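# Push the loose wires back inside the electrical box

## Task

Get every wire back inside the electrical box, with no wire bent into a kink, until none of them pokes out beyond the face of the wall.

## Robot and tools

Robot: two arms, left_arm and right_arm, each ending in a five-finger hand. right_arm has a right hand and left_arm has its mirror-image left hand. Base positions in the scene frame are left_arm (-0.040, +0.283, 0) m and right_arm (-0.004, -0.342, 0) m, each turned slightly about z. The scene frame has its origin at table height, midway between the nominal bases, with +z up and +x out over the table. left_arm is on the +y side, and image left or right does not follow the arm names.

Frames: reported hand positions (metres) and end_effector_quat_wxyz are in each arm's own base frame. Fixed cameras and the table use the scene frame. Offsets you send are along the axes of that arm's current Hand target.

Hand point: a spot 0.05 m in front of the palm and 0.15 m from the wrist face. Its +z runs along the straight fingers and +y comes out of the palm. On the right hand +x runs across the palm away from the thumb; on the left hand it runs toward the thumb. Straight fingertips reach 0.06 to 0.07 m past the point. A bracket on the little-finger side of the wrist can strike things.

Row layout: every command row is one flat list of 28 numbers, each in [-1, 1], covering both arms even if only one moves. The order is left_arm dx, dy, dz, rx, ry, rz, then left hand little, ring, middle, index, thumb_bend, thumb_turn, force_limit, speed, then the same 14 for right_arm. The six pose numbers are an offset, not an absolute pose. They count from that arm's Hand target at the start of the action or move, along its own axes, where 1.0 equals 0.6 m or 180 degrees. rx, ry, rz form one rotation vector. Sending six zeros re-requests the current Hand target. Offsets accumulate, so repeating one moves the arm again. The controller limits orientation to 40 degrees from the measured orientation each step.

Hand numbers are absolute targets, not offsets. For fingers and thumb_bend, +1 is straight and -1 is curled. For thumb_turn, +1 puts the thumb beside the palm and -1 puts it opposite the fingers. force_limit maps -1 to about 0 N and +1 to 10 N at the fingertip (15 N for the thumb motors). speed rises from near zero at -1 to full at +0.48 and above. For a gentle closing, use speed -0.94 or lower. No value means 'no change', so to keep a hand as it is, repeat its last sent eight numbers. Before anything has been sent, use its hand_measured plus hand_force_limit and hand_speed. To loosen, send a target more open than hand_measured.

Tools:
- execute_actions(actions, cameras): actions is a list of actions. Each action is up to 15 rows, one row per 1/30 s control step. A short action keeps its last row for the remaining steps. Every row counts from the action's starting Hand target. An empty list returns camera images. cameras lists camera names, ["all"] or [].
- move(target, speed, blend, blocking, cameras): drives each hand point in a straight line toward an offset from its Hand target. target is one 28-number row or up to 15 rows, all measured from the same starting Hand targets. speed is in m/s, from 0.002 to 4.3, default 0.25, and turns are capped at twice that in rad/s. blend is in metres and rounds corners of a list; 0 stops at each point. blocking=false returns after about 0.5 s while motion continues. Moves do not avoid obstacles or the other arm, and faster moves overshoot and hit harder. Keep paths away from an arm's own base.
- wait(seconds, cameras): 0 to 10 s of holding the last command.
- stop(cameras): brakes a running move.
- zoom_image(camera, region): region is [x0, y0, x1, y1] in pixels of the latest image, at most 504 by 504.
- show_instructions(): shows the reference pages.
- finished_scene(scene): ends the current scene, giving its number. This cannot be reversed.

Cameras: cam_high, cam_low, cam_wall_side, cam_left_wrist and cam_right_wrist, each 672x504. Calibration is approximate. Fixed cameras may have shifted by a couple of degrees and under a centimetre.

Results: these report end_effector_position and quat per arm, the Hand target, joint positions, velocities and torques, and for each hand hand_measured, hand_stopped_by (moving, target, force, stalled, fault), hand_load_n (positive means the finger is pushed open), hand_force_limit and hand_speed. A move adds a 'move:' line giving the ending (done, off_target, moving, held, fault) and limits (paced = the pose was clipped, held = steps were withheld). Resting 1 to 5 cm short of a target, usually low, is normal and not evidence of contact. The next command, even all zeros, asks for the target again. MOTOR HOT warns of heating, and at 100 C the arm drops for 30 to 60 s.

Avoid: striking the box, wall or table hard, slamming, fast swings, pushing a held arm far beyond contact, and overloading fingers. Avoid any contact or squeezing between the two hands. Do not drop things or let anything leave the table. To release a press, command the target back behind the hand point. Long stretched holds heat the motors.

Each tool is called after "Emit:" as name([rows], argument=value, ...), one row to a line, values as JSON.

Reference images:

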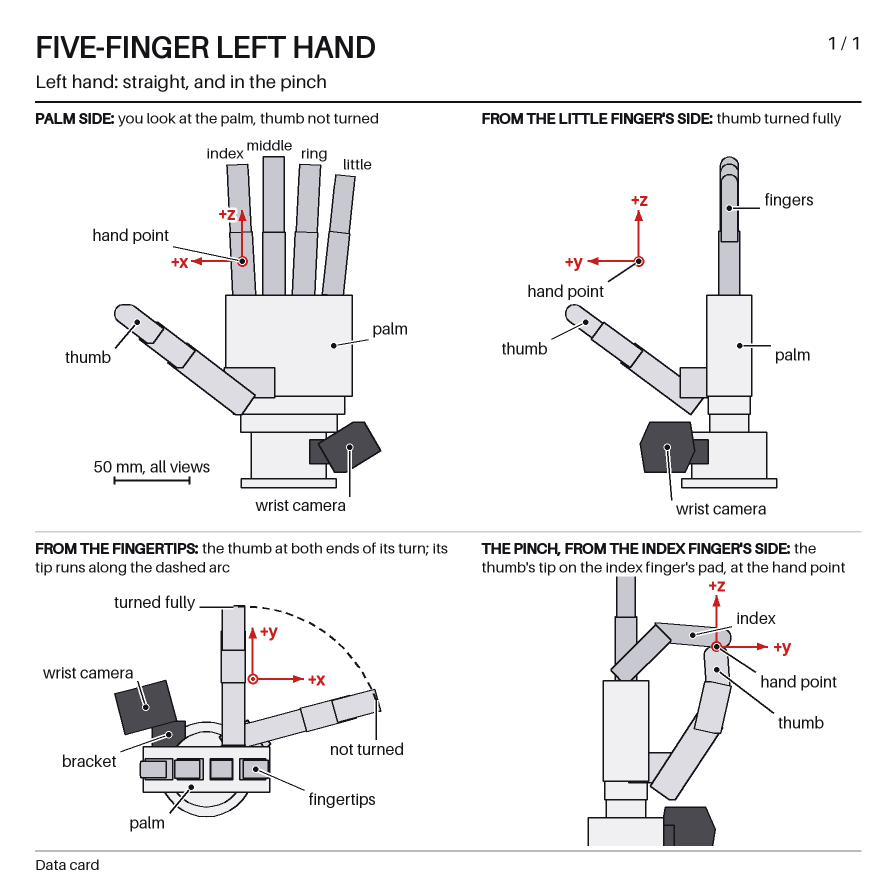

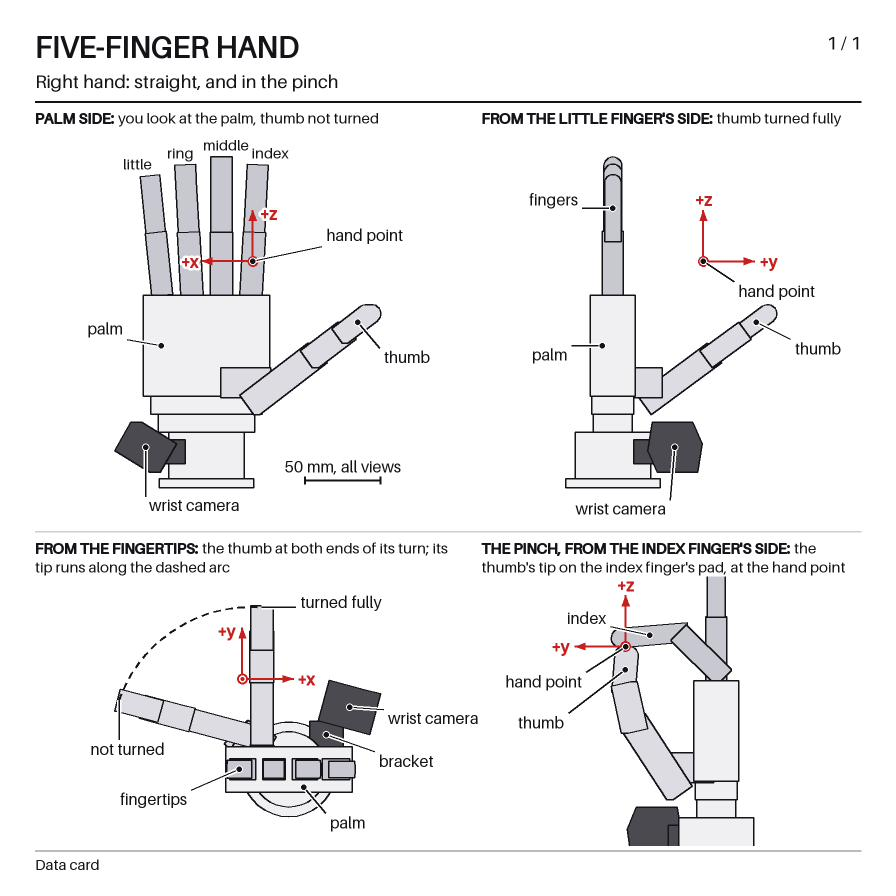

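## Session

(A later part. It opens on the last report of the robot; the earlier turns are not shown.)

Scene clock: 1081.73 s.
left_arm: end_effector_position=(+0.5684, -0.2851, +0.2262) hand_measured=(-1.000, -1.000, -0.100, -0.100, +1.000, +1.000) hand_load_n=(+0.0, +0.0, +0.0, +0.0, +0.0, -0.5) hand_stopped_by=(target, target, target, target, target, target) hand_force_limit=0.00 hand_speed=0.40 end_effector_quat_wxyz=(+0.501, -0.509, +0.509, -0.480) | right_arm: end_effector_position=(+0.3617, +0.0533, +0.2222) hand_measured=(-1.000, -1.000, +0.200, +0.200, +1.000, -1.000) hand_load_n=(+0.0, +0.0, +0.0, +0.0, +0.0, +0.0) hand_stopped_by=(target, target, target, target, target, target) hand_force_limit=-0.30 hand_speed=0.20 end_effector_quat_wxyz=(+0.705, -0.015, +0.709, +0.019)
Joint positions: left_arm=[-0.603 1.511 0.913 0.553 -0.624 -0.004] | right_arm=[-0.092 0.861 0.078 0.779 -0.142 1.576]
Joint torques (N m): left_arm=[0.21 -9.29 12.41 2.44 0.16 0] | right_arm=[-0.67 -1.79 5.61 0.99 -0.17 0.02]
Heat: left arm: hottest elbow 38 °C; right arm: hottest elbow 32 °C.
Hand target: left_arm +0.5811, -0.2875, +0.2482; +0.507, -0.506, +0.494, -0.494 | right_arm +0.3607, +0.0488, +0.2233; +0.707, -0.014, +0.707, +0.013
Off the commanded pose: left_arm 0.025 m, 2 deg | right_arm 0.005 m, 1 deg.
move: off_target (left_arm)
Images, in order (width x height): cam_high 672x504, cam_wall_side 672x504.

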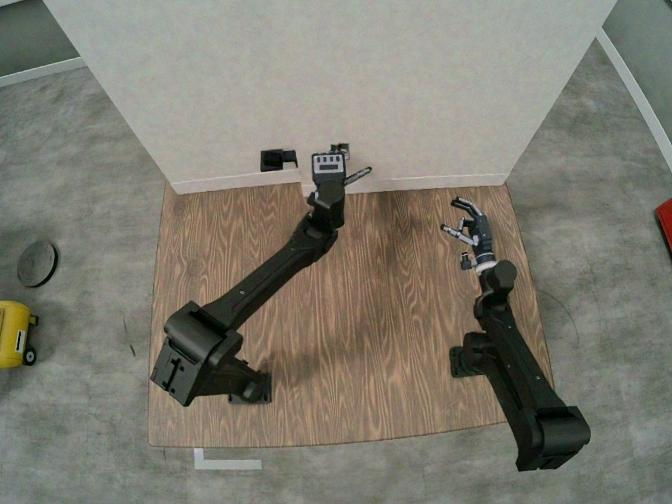

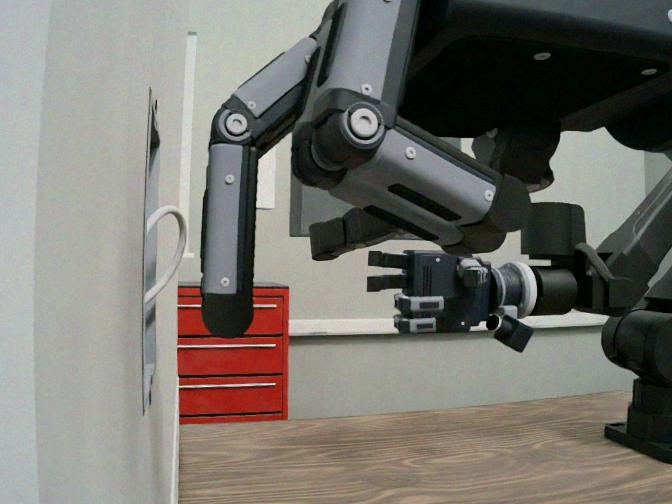

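Emit:
move([
  [0.032,0.0,-0.019,0,0,0,-1,-1,-0.1,-0.1,1,1,0,0.4,0,0,0,0,0,0,-1,-1,0.2,0.2,1,-1,-0.3,0.2],
  [0.031,0.0,0.006,0,0,0,-1,-1,-0.1,-0.1,1,1,0,0.4,0,0,0,0,0,0,-1,-1,0.2,0.2,1,-1,-0.3,0.2],
  [0.008,0.0,0.0565,0,0,0,-1,-1,-0.1,-0.1,1,1,0,0.4,0,0,0,0,0,0,-1,-1,0.2,0.2,1,-1,-0.3,0.2],
], speed=0.05, cameras=["cam_wall_side","cam_high"])

Emit:
zoom_image(camera="cam_high", region=[310, 130, 370, 180])

Emit:
zoom_image(camera="cam_wall_side", region=[100, 20, 340, 440])

Scene clock: 1094.37 s.
left_arm: end_effector_position=(+0.5844, -0.2916, +0.2235) hand_measured=(-1.000, -1.000, -0.100, -0.100, +1.000, +1.000) hand_load_n=(+0.0, +0.0, -7.5, -1.0, +0.0, +0.0) hand_stopped_by=(target, target, target, target, target, target) hand_force_limit=0.00 hand_speed=0.40 end_effector_quat_wxyz=(+0.499, -0.505, +0.513, -0.482) | right_arm: end_effector_position=(+0.3617, +0.0533, +0.2222) hand_measured=(-1.000, -1.000, +0.200, +0.200, +1.000, -1.000) hand_load_n=(+0.0, +0.0, +0.0, +0.0, +0.0, -0.5) hand_stopped_by=(target, target, target, target, target, target) hand_force_limit=-0.30 hand_speed=0.20 end_effector_quat_wxyz=(+0.705, -0.015, +0.709, +0.019)
Joint positions: left_arm=[-0.591 1.553 0.955 0.553 -0.599 0] | right_arm=[-0.092 0.861 0.078 0.779 -0.142 1.576]
Joint torques (N m): left_arm=[1.96 -8 15.76 1.95 0.45 -0.02] | right_arm=[-0.67 -1.85 5.63 1.01 -0.18 0.03]
Heat: left arm: hottest elbow 38 °C; right arm: hottest elbow 32 °C.
Hand target: left_arm +0.6151, -0.2916, +0.2483; +0.507, -0.506, +0.494, -0.494 | right_arm +0.3607, +0.0488, +0.2233; +0.707, -0.014, +0.707, +0.013
Off the commanded pose: left_arm 0.039 m, 3 deg | right_arm 0.005 m, 1 deg.
move: off_target (left_arm)
Images, in order (width x height): cam_high 672x504, cam_wall_side 672x504.

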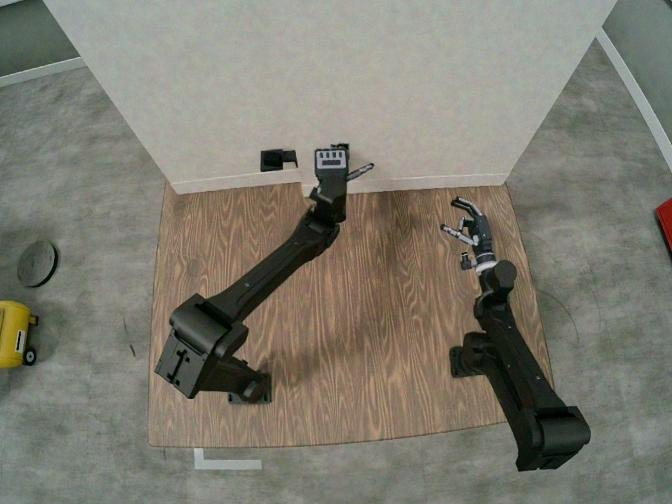

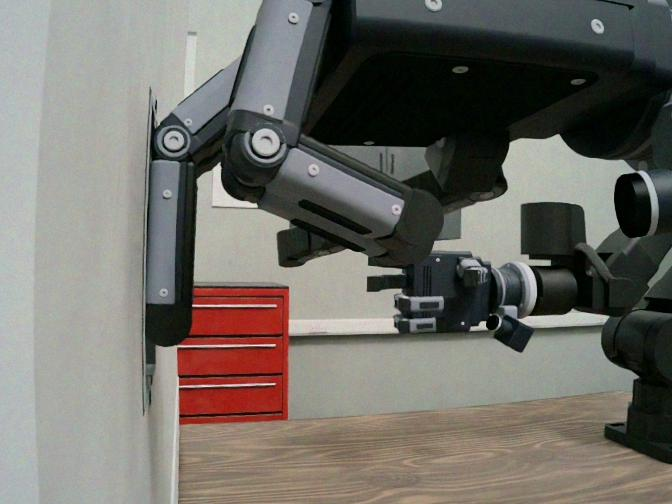

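Scaled by 8.400 from the camera's 672x504 image, which has a finer 960x720 frame.

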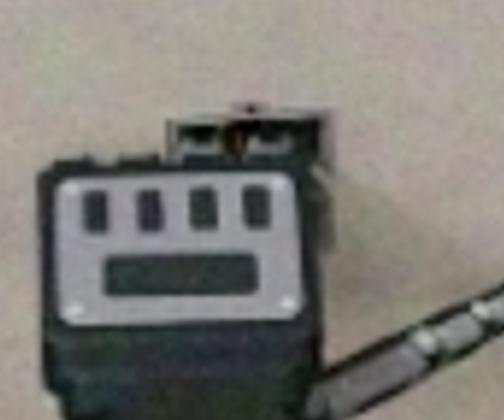

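Scaled by 1.200 from the camera's 672x504 image, which has a finer 960x720 frame.

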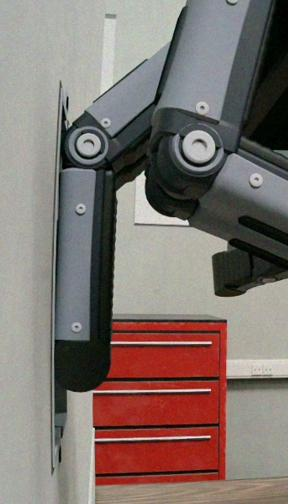

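Emit:
move([
  [0.0,0.0,-0.13,0,0,0,-1,-1,-0.1,-0.1,1,1,0,0.4,0,0,0,0,0,0,-1,-1,0.2,0.2,1,-1,-0.3,0.2],
  [0.0,0.0,-0.14,0,0,0,-1,-1,-1,-0.1,1,1,0,0.4,0,0,0,0,0,0,-1,-1,0.2,0.2,1,-1,-0.3,0.2],
], speed=0.1, cameras=["cam_wall_side","cam_high","cam_left_wrist"])

Emit:
zoom_image(camera="cam_high", region=[310, 130, 370, 180])

Emit:
zoom_image(camera="cam_wall_side", region=[100, 20, 340, 440])

Scene clock: 1101.87 s.
left_arm: end_effector_position=(+0.5329, -0.2893, +0.2250) hand_measured=(-1.000, -1.000, -1.000, -0.100, +1.000, +1.000) hand_load_n=(+0.0, +0.0, +0.0, +0.0, +0.0, +0.0) hand_stopped_by=(target, target, target, target, target, target) hand_force_limit=0.00 hand_speed=0.40 end_effector_quat_wxyz=(+0.505, -0.509, +0.510, -0.474) | right_arm: end_effector_position=(+0.3617, +0.0533, +0.2222) hand_measured=(-1.000, -1.000, +0.200, +0.200, +1.000, -1.000) hand_load_n=(+0.0, +0.0, +0.0, +0.0, +0.0, +0.0) hand_stopped_by=(target, target, target, target, target, target) hand_force_limit=-0.30 hand_speed=0.20 end_effector_quat_wxyz=(+0.705, -0.015, +0.709, +0.019)
Joint positions: left_arm=[-0.663 1.45 0.846 0.553 -0.692 0] | right_arm=[-0.092 0.861 0.078 0.779 -0.142 1.576]
Joint torques (N m): left_arm=[-1.32 -10.29 9.68 2.76 -0.21 -0.05] | right_arm=[-0.62 -1.79 5.64 0.99 -0.18 0.03]
Heat: left arm: hottest elbow 39 °C; right arm: hottest elbow 32 °C.
Hand target: left_arm +0.5311, -0.2936, +0.2480; +0.507, -0.506, +0.494, -0.494 | right_arm +0.3607, +0.0488, +0.2233; +0.707, -0.014, +0.707, +0.013
Off the commanded pose: left_arm 0.024 m, 3 deg | right_arm 0.005 m, 1 deg.
move: off_target (left_arm); target 2's new numbers were sent with left_arm's hand 0.024 m and 3 deg from that target
camera_calibration:
cam_left_wrist: T_world_to_cam=[[0.0183544, -0.266159, 0.963754, -0.311423], [-0.432467, -0.871195, -0.232361, 0.0418304], [0.901463, -0.412527, -0.131095, -0.452913], [0, 0, 0, 1]] pos_world=[0.432091, -0.233284, 0.25048]
Images, in order (width x height): cam_high 672x504, cam_wall_side 672x504, cam_left_wrist 672x504.

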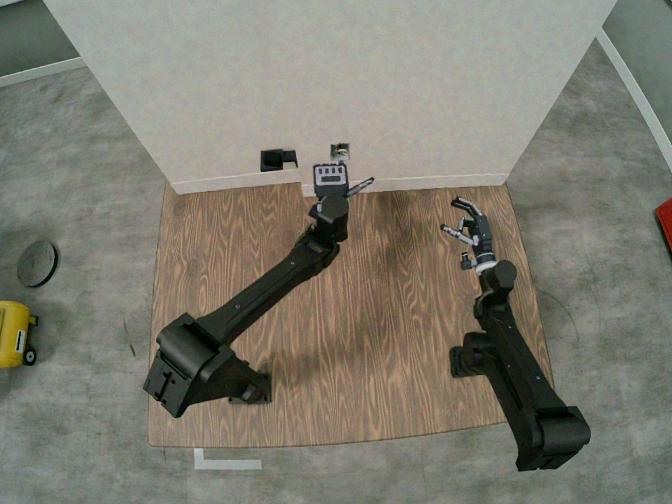

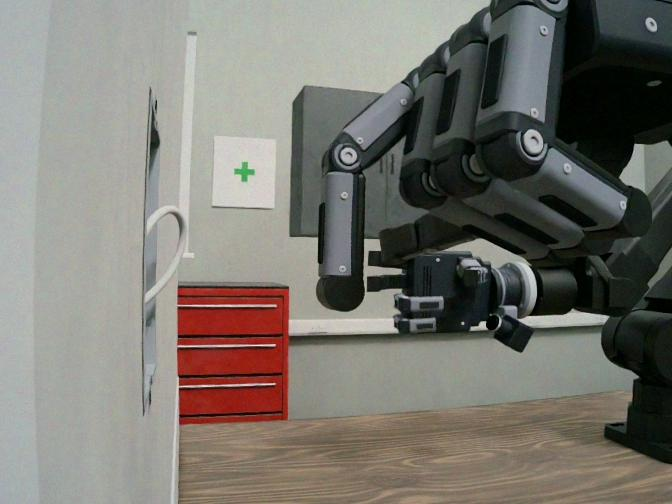

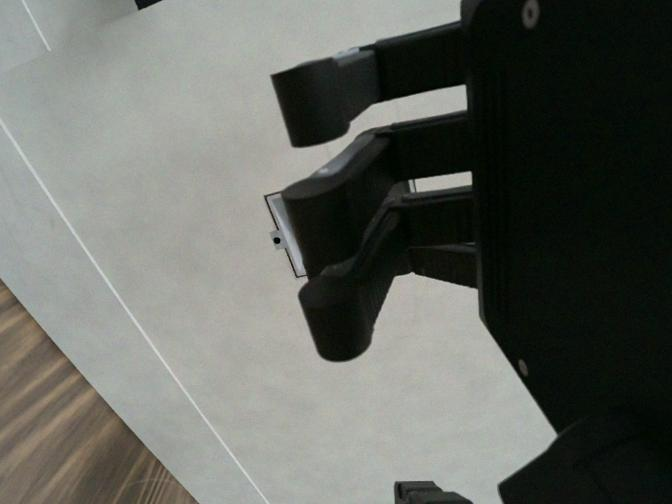

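Scaled by 8.400 from the camera's 672x504 image, which has a finer 960x720 frame.

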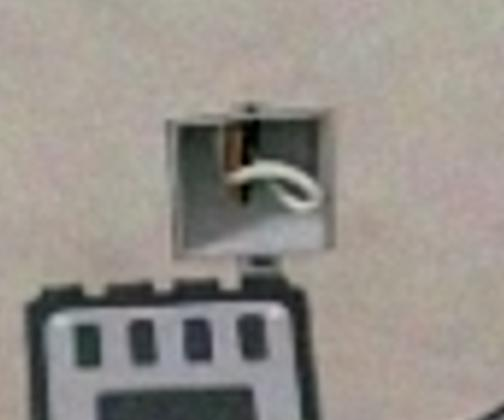

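Scaled by 1.200 from the camera's 672x504 image, which has a finer 960x720 frame.

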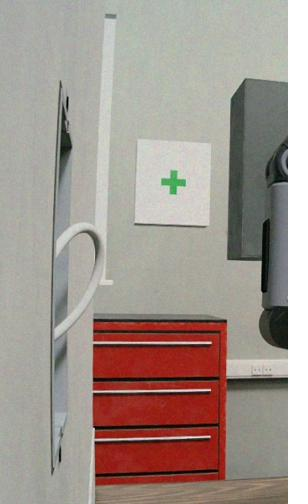

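Emit:
move([
  [0.022,0.0,0.05,0,0,0,-1,-1,-1,-0.1,1,1,0,0.4,0,0,0,0,0,0,-1,-1,0.2,0.2,1,-1,-0.3,0.2],
  [0.022,0.0,0.09,0,0,0,-1,-1,-1,-0.1,1,1,0,0.4,0,0,0,0,0,0,-1,-1,0.2,0.2,1,-1,-0.3,0.2],
], speed=0.06, cameras=["cam_wall_side","cam_high"])

Emit:
zoom_image(camera="cam_high", region=[310, 130, 370, 180])

Emit:
zoom_image(camera="cam_wall_side", region=[100, 20, 340, 440])

Scene clock: 1111.80 s.
left_arm: end_effector_position=(+0.5683, -0.2979, +0.2219) hand_measured=(-1.000, -1.000, -1.000, -0.100, +1.000, +1.000) hand_load_n=(+0.0, +0.0, +0.0, +0.0, +0.0, -0.5) hand_stopped_by=(target, target, target, target, target, target) hand_force_limit=0.00 hand_speed=0.40 end_effector_quat_wxyz=(+0.503, -0.508, +0.512, -0.477) | right_arm: end_effector_position=(+0.3617, +0.0533, +0.2222) hand_measured=(-1.000, -1.000, +0.200, +0.200, +1.000, -1.000) hand_load_n=(+0.0, +0.0, +0.0, +0.0, +0.0, +0.0) hand_stopped_by=(target, target, target, target, target, target) hand_force_limit=-0.30 hand_speed=0.20 end_effector_quat_wxyz=(+0.705, -0.015, +0.709, +0.019)
Joint positions: left_arm=[-0.627 1.535 0.932 0.553 -0.65 0] | right_arm=[-0.092 0.861 0.078 0.779 -0.142 1.576]
Joint torques (N m): left_arm=[0.03 -9.05 13.93 2.21 0.15 -0.04] | right_arm=[-0.73 -1.9 5.65 0.98 -0.18 0.03]
Heat: left arm: hottest elbow 38 °C; right arm: hottest elbow 32 °C.
Hand target: left_arm +0.5854, -0.3054, +0.2481; +0.507, -0.506, +0.494, -0.494 | right_arm +0.3607, +0.0488, +0.2233; +0.707, -0.014, +0.707, +0.013
Off the commanded pose: left_arm 0.032 m, 3 deg | right_arm 0.005 m, 1 deg.
move: off_target (left_arm)
Images, in order (width x height): cam_high 672x504, cam_wall_side 672x504.

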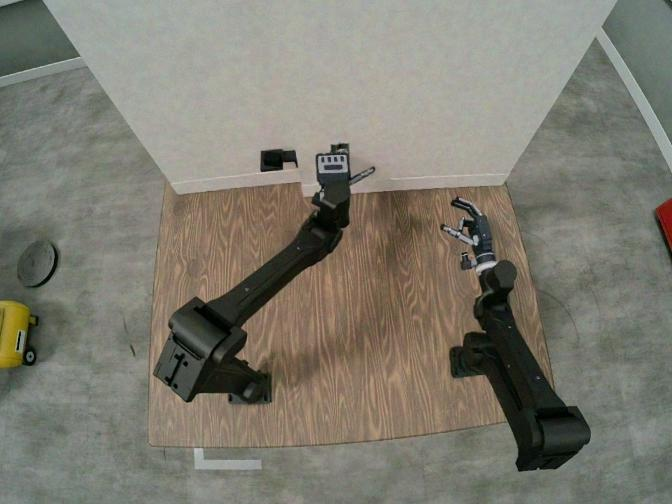

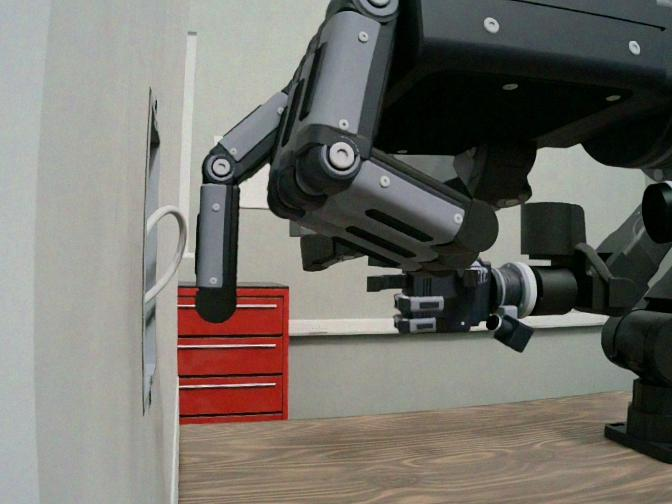

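Scaled by 8.400 from the camera's 672x504 image, which has a finer 960x720 frame.

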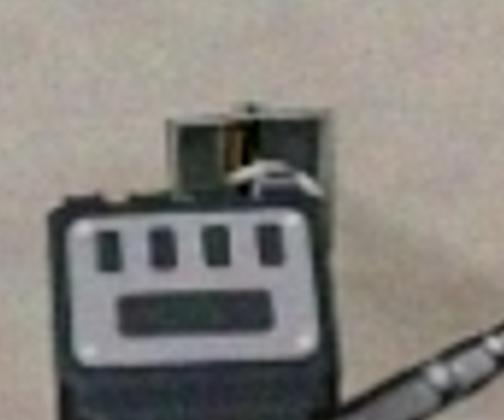

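Scaled by 1.200 from the camera's 672x504 image, which has a finer 960x720 frame.

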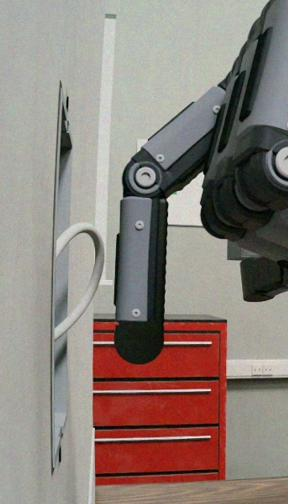

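Emit:
move([
  [-0.008,0.0,0.055,0,0,0,-1,-1,-1,-0.1,1,1,0,0.4,0,0,0,0,0,0,-1,-1,0.2,0.2,1,-1,-0.3,0.2],
], speed=0.05, cameras=["cam_wall_side","cam_high"])

Emit:
zoom_image(camera="cam_high", region=[310, 130, 370, 180])

Emit:
zoom_image(camera="cam_wall_side", region=[100, 20, 340, 440])

Scene clock: 1116.33 s.
left_arm: end_effector_position=(+0.5862, -0.3002, +0.2246) hand_measured=(-1.000, -1.000, -1.000, -0.100, +1.000, +1.000) hand_load_n=(+0.0, +0.0, +0.0, -5.0, +0.0, +0.0) hand_stopped_by=(target, target, target, target, target, target) hand_force_limit=0.00 hand_speed=0.40 end_effector_quat_wxyz=(+0.498, -0.503, +0.514, -0.485) | right_arm: end_effector_position=(+0.3617, +0.0533, +0.2222) hand_measured=(-1.000, -1.000, +0.200, +0.200, +1.000, -1.000) hand_load_n=(+0.0, +0.0, +0.0, +0.0, +0.0, +0.0) hand_stopped_by=(target, target, target, target, target, target) hand_force_limit=-0.30 hand_speed=0.20 end_effector_quat_wxyz=(+0.705, -0.015, +0.709, +0.019)
Joint positions: left_arm=[-0.602 1.566 0.971 0.553 -0.605 0] | right_arm=[-0.092 0.861 0.078 0.779 -0.142 1.576]
Joint torques (N m): left_arm=[2.14 -7.94 16.06 1.78 0.25 -0.04] | right_arm=[-0.73 -1.73 5.63 0.98 -0.17 0.03]
Heat: left arm: hottest elbow 39 °C; right arm: hottest elbow 32 °C.
Hand target: left_arm +0.6183, -0.2998, +0.2482; +0.507, -0.506, +0.494, -0.494 | right_arm +0.3607, +0.0488, +0.2233; +0.707, -0.014, +0.707, +0.013
Off the commanded pose: left_arm 0.040 m, 3 deg | right_arm 0.005 m, 1 deg.
move: off_target (left_arm)
Images, in order (width x height): cam_high 672x504, cam_wall_side 672x504.

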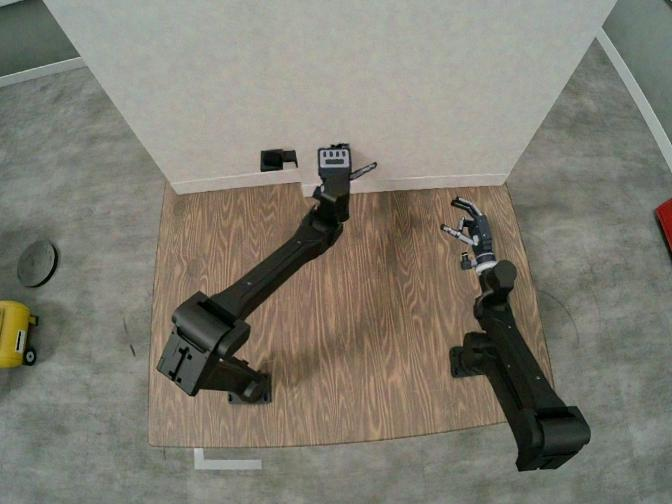

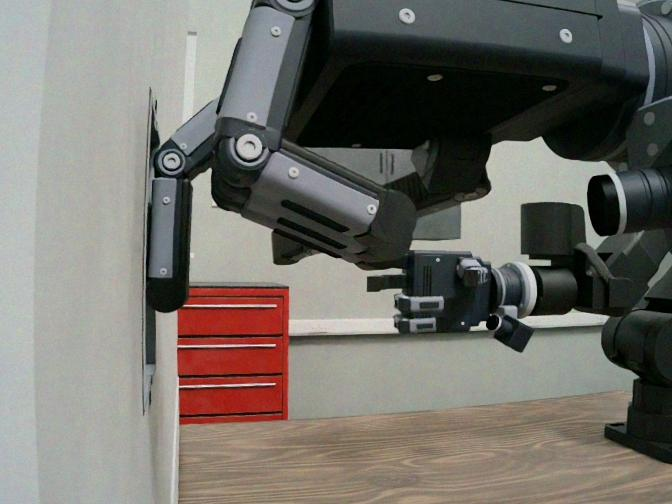

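Scaled by 8.400 from the camera's 672x504 image, which has a finer 960x720 frame.

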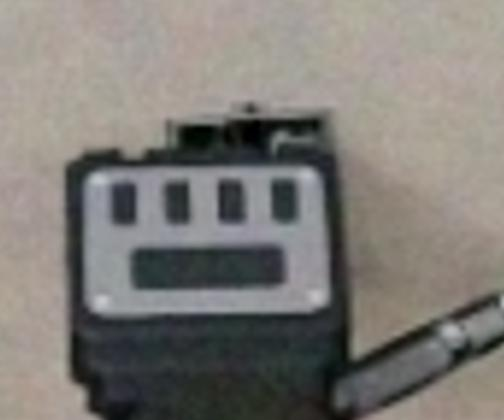

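Scaled by 1.200 from the camera's 672x504 image, which has a finer 960x720 frame.

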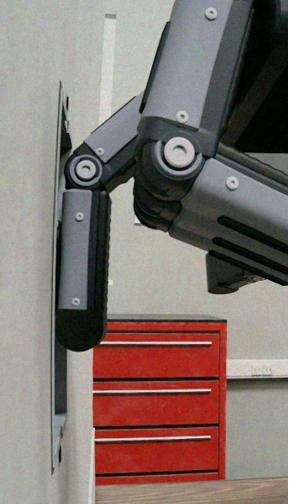

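Emit:
move([
  [-0.006,0.0,0.03,0,0,0,-1,-1,-1,-0.1,1,1,0,0.4,0,0,0,0,0,0,-1,-1,0.2,0.2,1,-1,-0.3,0.2],
], speed=0.05, cameras=["cam_wall_side","cam_high","cam_left_wrist"])

Emit:
zoom_image(camera="cam_left_wrist", region=[200, 150, 440, 330])

Emit:
zoom_image(camera="cam_high", region=[310, 130, 370, 180])

Emit:
zoom_image(camera="cam_wall_side", region=[100, 20, 340, 440])

Scene clock: 1120.97 s.
left_arm: end_effector_position=(+0.5882, -0.2998, +0.2249) hand_measured=(-1.000, -1.000, -1.000, -0.100, +1.000, +1.000) hand_load_n=(+0.0, +0.0, +0.0, -11.5, +0.0, +0.0) hand_stopped_by=(target, target, target, target, target, target) hand_force_limit=0.00 hand_speed=0.40 end_effector_quat_wxyz=(+0.495, -0.500, +0.518, -0.487) | right_arm: end_effector_position=(+0.3617, +0.0533, +0.2222) hand_measured=(-1.000, -1.000, +0.200, +0.200, +1.000, -1.000) hand_load_n=(+0.0, +0.0, +0.0, +0.0, +0.0, +0.0) hand_stopped_by=(target, target, target, target, target, target) hand_force_limit=-0.30 hand_speed=0.20 end_effector_quat_wxyz=(+0.705, -0.015, +0.709, +0.019)
Joint positions: left_arm=[-0.594 1.566 0.974 0.55 -0.584 0.002] | right_arm=[-0.092 0.861 0.078 0.779 -0.142 1.576]
Joint torques (N m): left_arm=[3.55 -6.3 18.35 1.62 0.43 -0.06] | right_arm=[-0.79 -1.85 5.65 0.99 -0.17 0.02]
Heat: left arm: hottest elbow 40 °C; right arm: hottest elbow 32 °C.
Hand target: left_arm +0.6362, -0.2958, +0.2483; +0.507, -0.506, +0.494, -0.494 | right_arm +0.3607, +0.0488, +0.2233; +0.707, -0.014, +0.707, +0.013
Off the commanded pose: left_arm 0.053 m, 3 deg | right_arm 0.005 m, 1 deg.
move: off_target (left_arm)
camera_calibration:
cam_left_wrist: T_world_to_cam=[[0.00448398, -0.259942, 0.965614, -0.30558], [-0.466238, -0.854789, -0.227943, 0.0803123], [0.884648, -0.449184, -0.125028, -0.509572], [0, 0, 0, 1]] pos_world=[0.489606, -0.239674, 0.249668]
Images, in order (width x height): cam_high 672x504, cam_wall_side 672x504, cam_left_wrist 672x504.

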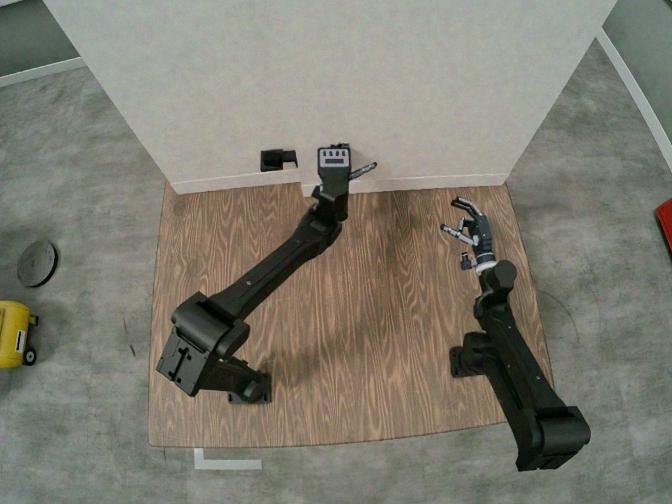

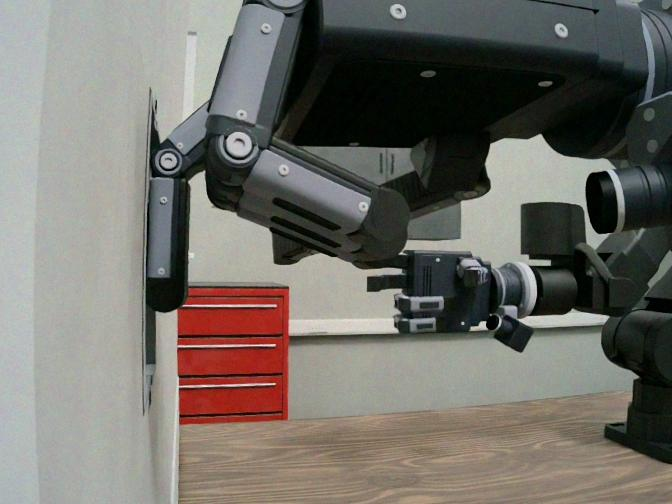

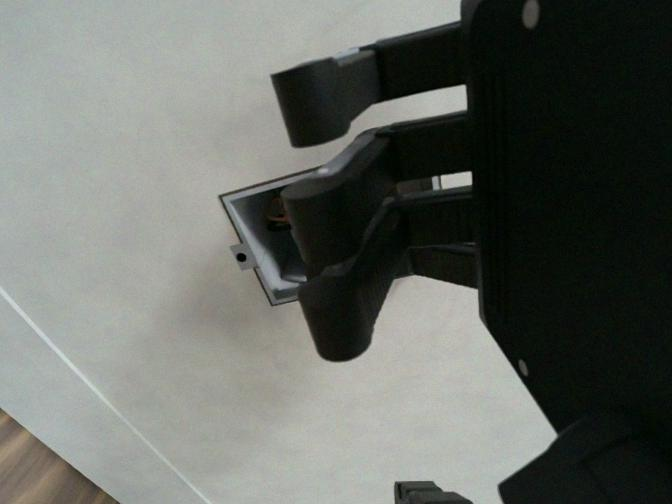

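Scaled by 2.100 from the camera's 672x504 image, which has a finer 960x720 frame.

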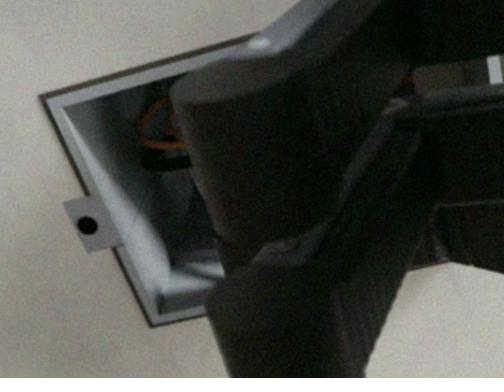

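Scaled by 8.400 from the camera's 672x504 image, which has a finer 960x720 frame.

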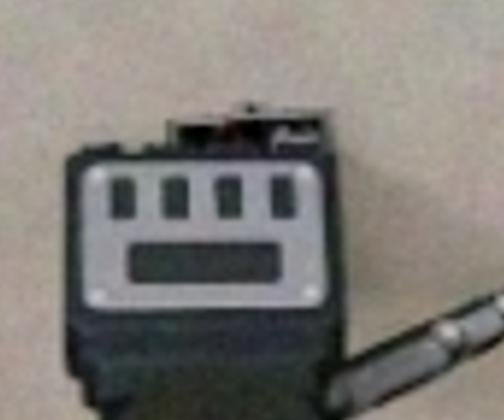

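Scaled by 1.200 from the camera's 672x504 image, which has a finer 960x720 frame.

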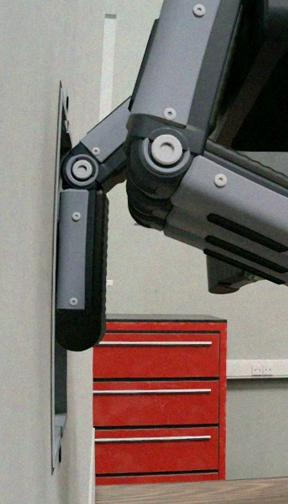

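Emit:
move([
  [0.0,0.0,-0.2,0,0,0,-1,-1,-1,-0.1,1,1,0,0.4,0,0,0,0,0,0,-1,-1,0.2,0.2,1,-1,-0.3,0.2],
  [-0.02,0.05,-0.22,0,0,-0.5,1,1,1,1,1,1,0,0.4,0,0,0,0,0,0,-1,-1,0.2,0.2,1,-1,-0.3,0.2],
], speed=0.25, cameras=["cam_wall_side","cam_left_wrist","cam_high"])

Emit:
zoom_image(camera="cam_left_wrist", region=[230, 130, 450, 350])

Emit:
zoom_image(camera="cam_high", region=[310, 130, 370, 180])

Emit:
zoom_image(camera="cam_wall_side", region=[100, 20, 340, 440])

Scene clock: 1133.13 s.
left_arm: end_effector_position=(+0.5040, -0.2839, +0.2146) hand_measured=(+1.000, +1.000, +1.000, +1.000, +1.000, +1.000) hand_load_n=(+0.0, -0.5, +0.0, +0.0, +0.0, +0.0) hand_stopped_by=(target, target, target, target, target, target) hand_force_limit=0.00 hand_speed=0.40 end_effector_quat_wxyz=(-0.017, +0.711, +0.002, +0.702) | right_arm: end_effector_position=(+0.3617, +0.0533, +0.2222) hand_measured=(-1.000, -1.000, +0.200, +0.200, +1.000, -1.000) hand_load_n=(+0.0, +0.0, +0.0, +0.0, +0.0, +0.0) hand_stopped_by=(target, target, target, target, target, target) hand_force_limit=-0.30 hand_speed=0.20 end_effector_quat_wxyz=(+0.705, -0.015, +0.709, +0.019)
Joint positions: left_arm=[-0.637 1.594 0.607 0.971 -0.664 -1.559] | right_arm=[-0.092 0.861 0.078 0.779 -0.142 1.576]
Joint torques (N m): left_arm=[-1.08 -7.41 7.13 2.81 -0.16 -0.18] | right_arm=[-0.62 -1.9 5.65 1.01 -0.17 0.02]
Heat: left arm: hottest elbow 42 °C; right arm: hottest elbow 32 °C.
Hand target: left_arm +0.5040, -0.2871, +0.2180; -0.009, +0.707, +0.008, +0.707 | right_arm +0.3607, +0.0488, +0.2233; +0.707, -0.014, +0.707, +0.013
Off the commanded pose: left_arm 0.005 m, 1 deg | right_arm 0.005 m, 1 deg.
move: done
camera_calibration:
cam_left_wrist: T_world_to_cam=[[-0.0503393, 0.96538, 0.255943, 0.236771], [-0.43155, -0.252134, 0.866137, -0.0288328], [0.900683, -0.0668514, 0.429303, -0.447793], [0, 0, 0, 1]] pos_world=[0.402796, -0.26578, 0.156612]
Images, in order (width x height): cam_high 672x504, cam_wall_side 672x504, cam_left_wrist 672x504.

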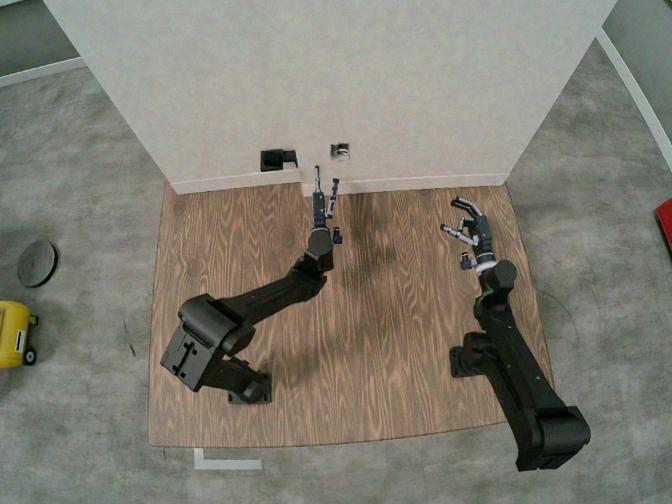

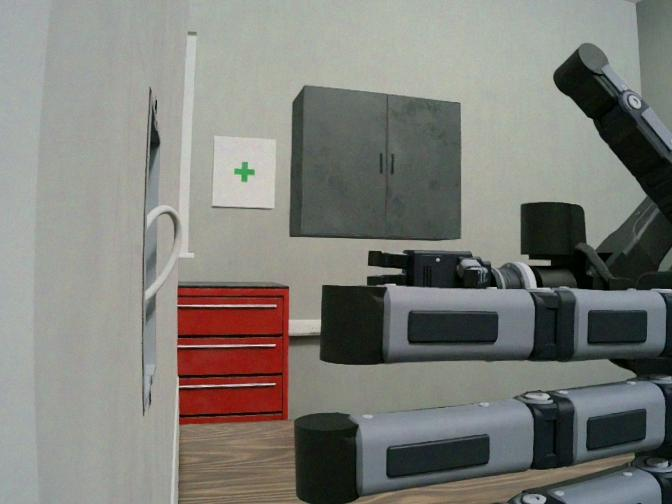

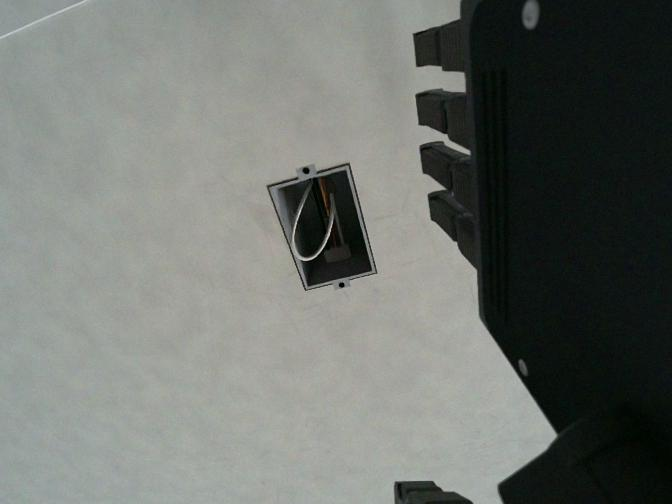

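Scaled by 2.291 from the camera's 672x504 image, which has a finer 960x720 frame.

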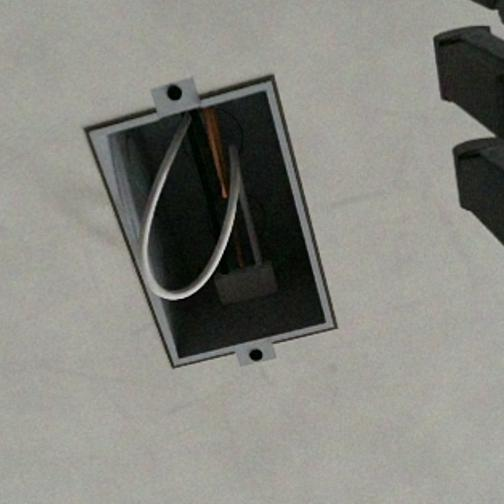

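Scaled by 8.400 from the camera's 672x504 image, which has a finer 960x720 frame.

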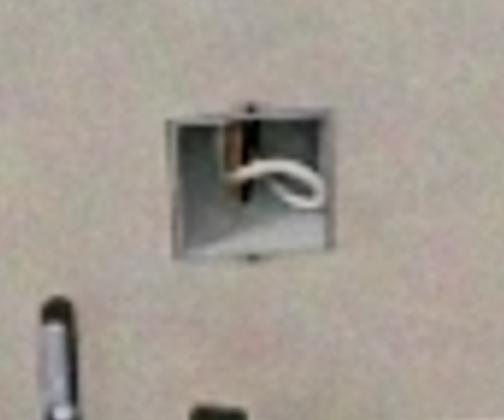

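Scaled by 1.200 from the camera's 672x504 image, which has a finer 960x720 frame.

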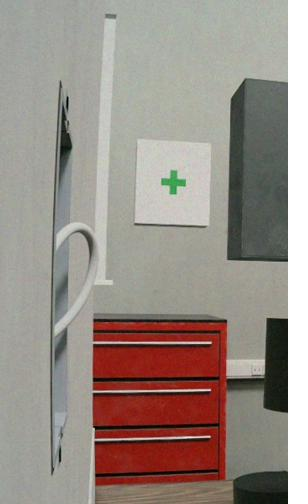

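Emit:
move([
  [0.012,0.1355,0.011,0,0,0,-1,-1,-1,1,1,1,0,0.4,0,0,0,0,0,0,-1,-1,0.2,0.2,1,-1,-0.3,0.2],
], speed=0.15, cameras=["cam_wall_side","cam_high","cam_left_wrist"])

Emit:
zoom_image(camera="cam_left_wrist", region=[280, 130, 480, 300])

Emit:
zoom_image(camera="cam_high", region=[310, 130, 370, 180])

Emit:
zoom_image(camera="cam_wall_side", region=[100, 20, 340, 440])

Scene clock: 1163.67 s.
left_arm: end_effector_position=(+0.5036, -0.3581, +0.2121) hand_measured=(-1.000, -1.000, -1.000, +1.000, +1.000, +1.000) hand_load_n=(+0.0, +0.0, +0.0, +0.0, +0.0, +0.0) hand_stopped_by=(target, target, target, target, target, target) hand_force_limit=0.00 hand_speed=0.40 end_effector_quat_wxyz=(-0.018, +0.713, -0.001, +0.701) | right_arm: end_effector_position=(+0.3617, +0.0533, +0.2222) hand_measured=(-1.000, -1.000, +0.200, +0.200, +1.000, -1.000) hand_load_n=(+0.0, +0.0, +0.0, +0.0, +0.0, +0.0) hand_stopped_by=(target, target, target, target, target, target) hand_force_limit=-0.30 hand_speed=0.20 end_effector_quat_wxyz=(+0.705, -0.015, +0.709, +0.019)
Joint positions: left_arm=[-0.775 1.69 0.741 0.926 -0.798 -1.56] | right_arm=[-0.092 0.861 0.078 0.779 -0.142 1.576]
Joint torques (N m): left_arm=[-0.85 -8.94 10.58 1.51 -0.19 -0.19] | right_arm=[-0.67 -1.79 5.6 1.02 -0.18 0.02]
Heat: left arm: hottest elbow 37 °C; right arm: hottest elbow 32 °C.
Hand target: left_arm +0.5125, -0.3682, +0.2252; -0.009, +0.707, +0.008, +0.707 | right_arm +0.3607, +0.0488, +0.2233; +0.707, -0.014, +0.707, +0.013
Off the commanded pose: left_arm 0.019 m, 2 deg | right_arm 0.005 m, 1 deg.
move: off_target (left_arm)
camera_calibration:
cam_left_wrist: T_world_to_cam=[[-0.0459946, 0.964019, 0.261824, 0.304975], [-0.429129, -0.255752, 0.866279, -0.0481061], [0.902071, -0.0725119, 0.425452, -0.453202], [0, 0, 0, 1]] pos_world=[0.402204, -0.339167, 0.154639]
Images, in order (width x height): cam_high 672x504, cam_wall_side 672x504, cam_left_wrist 672x504.

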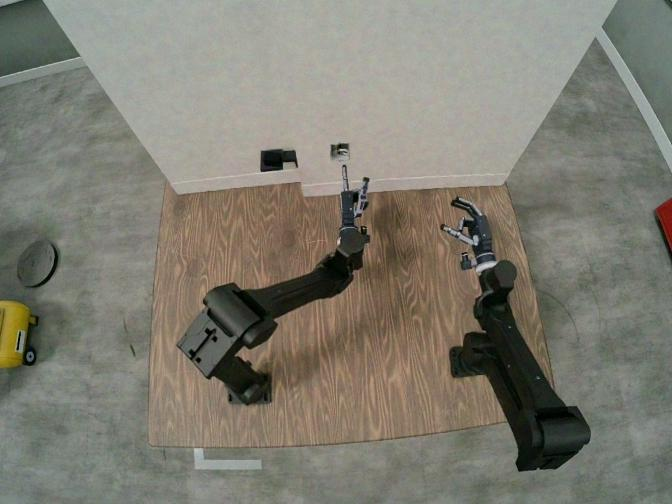

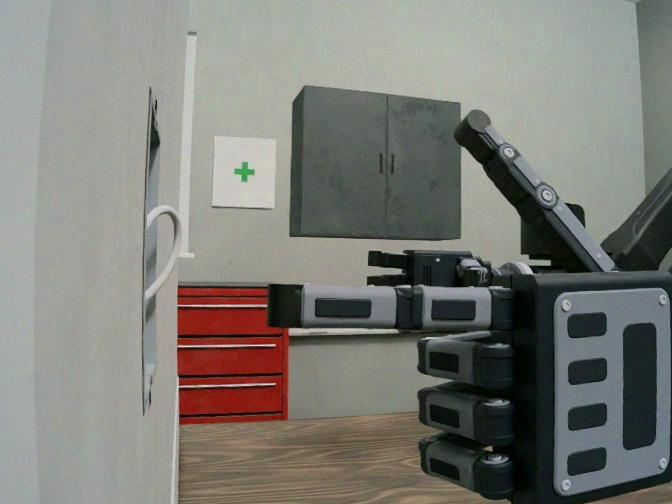

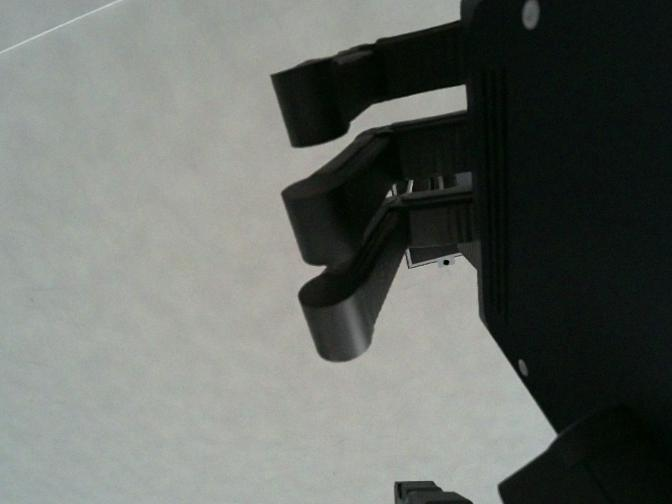

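Scaled by 2.520 from the camera's 672x504 image, which has a finer 960x720 frame.

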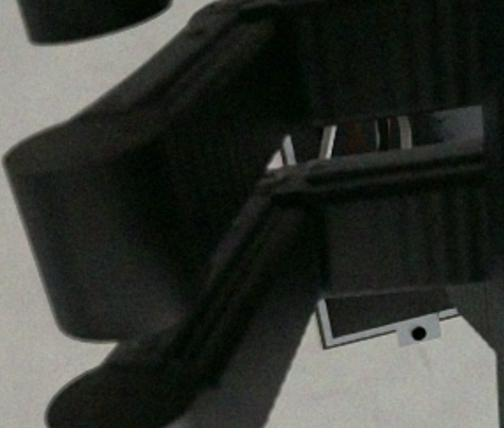

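Scaled by 8.400 from the camera's 672x504 image, which has a finer 960x720 frame.

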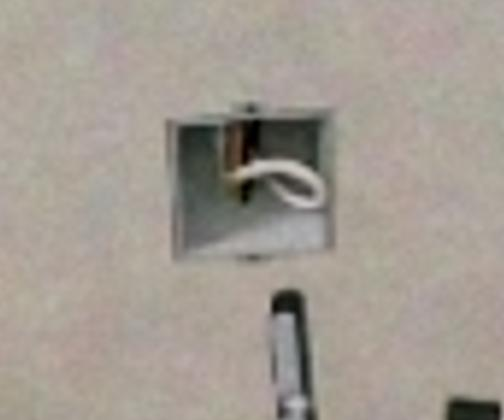

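Scaled by 1.200 from the camera's 672x504 image, which has a finer 960x720 frame.

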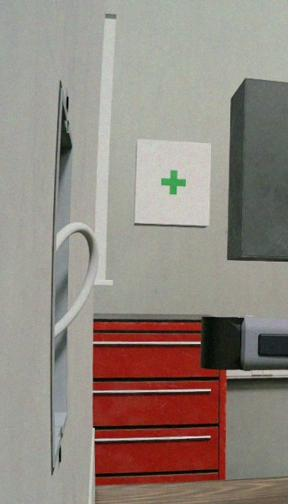

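Emit:
move([
  [0.0,0.012,0.02,0,0,0,-1,-1,-1,1,1,1,0,0.4,0,0,0,0,0,0,-1,-1,0.2,0.2,1,-1,-0.3,0.2],
  [0.0,0.01,0.06,0,0,0,-1,-1,-1,1,1,1,0,0.4,0,0,0,0,0,0,-1,-1,0.2,0.2,1,-1,-0.3,0.2],
], speed=0.06, cameras=["cam_wall_side","cam_high"])

Emit:
zoom_image(camera="cam_high", region=[310, 130, 370, 180])

Emit:
zoom_image(camera="cam_wall_side", region=[100, 20, 340, 440])

Scene clock: 1170.20 s.
left_arm: end_effector_position=(+0.5362, -0.3665, +0.2118) hand_measured=(-1.000, -1.000, -1.000, +1.000, +1.000, +1.000) hand_load_n=(+0.0, +0.0, +0.0, +0.0, +0.0, +0.0) hand_stopped_by=(target, target, target, target, target, target) hand_force_limit=0.00 hand_speed=0.40 end_effector_quat_wxyz=(-0.018, +0.713, -0.001, +0.701) | right_arm: end_effector_position=(+0.3617, +0.0533, +0.2222) hand_measured=(-1.000, -1.000, +0.200, +0.200, +1.000, -1.000) hand_load_n=(+0.0, +0.0, +0.0, +0.0, +0.0, -0.5) hand_stopped_by=(target, target, target, target, target, target) hand_force_limit=-0.30 hand_speed=0.20 end_effector_quat_wxyz=(+0.705, -0.015, +0.709, +0.019)
Joint positions: left_arm=[-0.738 1.745 0.826 0.895 -0.761 -1.56] | right_arm=[-0.092 0.861 0.078 0.779 -0.142 1.576]
Joint torques (N m): left_arm=[-0.09 -9.93 10.97 1.46 0.17 -0.18] | right_arm=[-0.67 -1.79 5.63 1.02 -0.17 0.02]
Heat: left arm: hottest elbow 37 °C; right arm: hottest elbow 32 °C.
Hand target: left_arm +0.5487, -0.3733, +0.2253; -0.009, +0.707, +0.009, +0.708 | right_arm +0.3607, +0.0488, +0.2233; +0.707, -0.014, +0.707, +0.013
Off the commanded pose: left_arm 0.020 m, 2 deg | right_arm 0.005 m, 1 deg.
move: off_target (left_arm)
Images, in order (width x height): cam_high 672x504, cam_wall_side 672x504.

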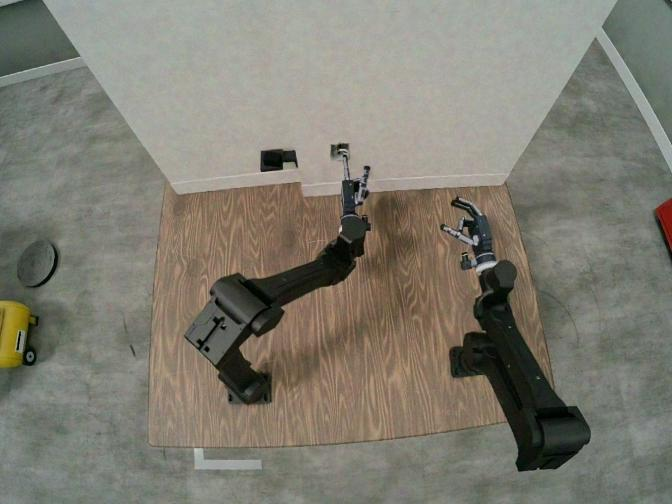

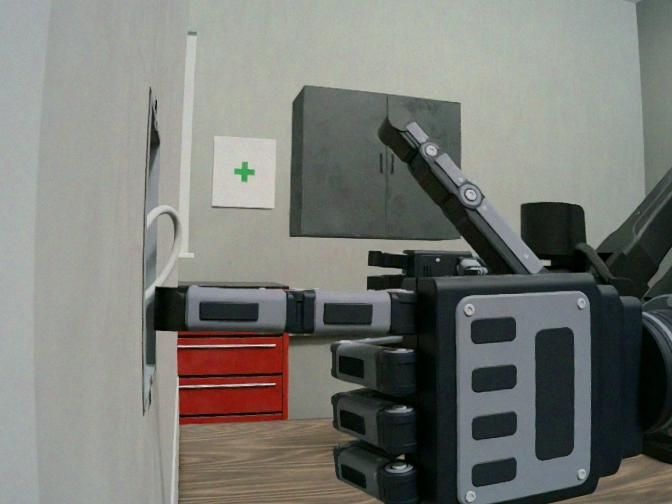

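Scaled by 8.400 from the camera's 672x504 image, which has a finer 960x720 frame.

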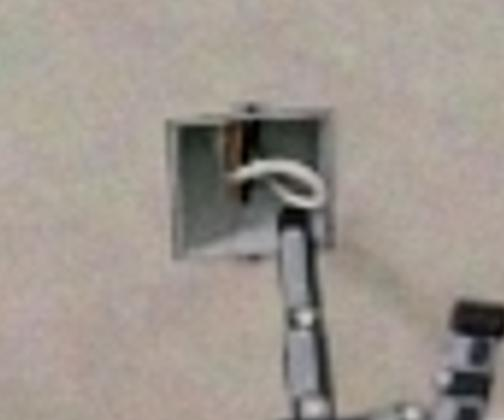

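Scaled by 1.200 from the camera's 672x504 image, which has a finer 960x720 frame.

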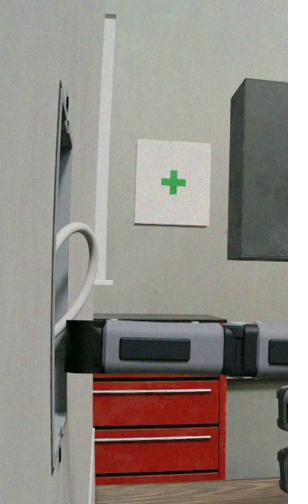

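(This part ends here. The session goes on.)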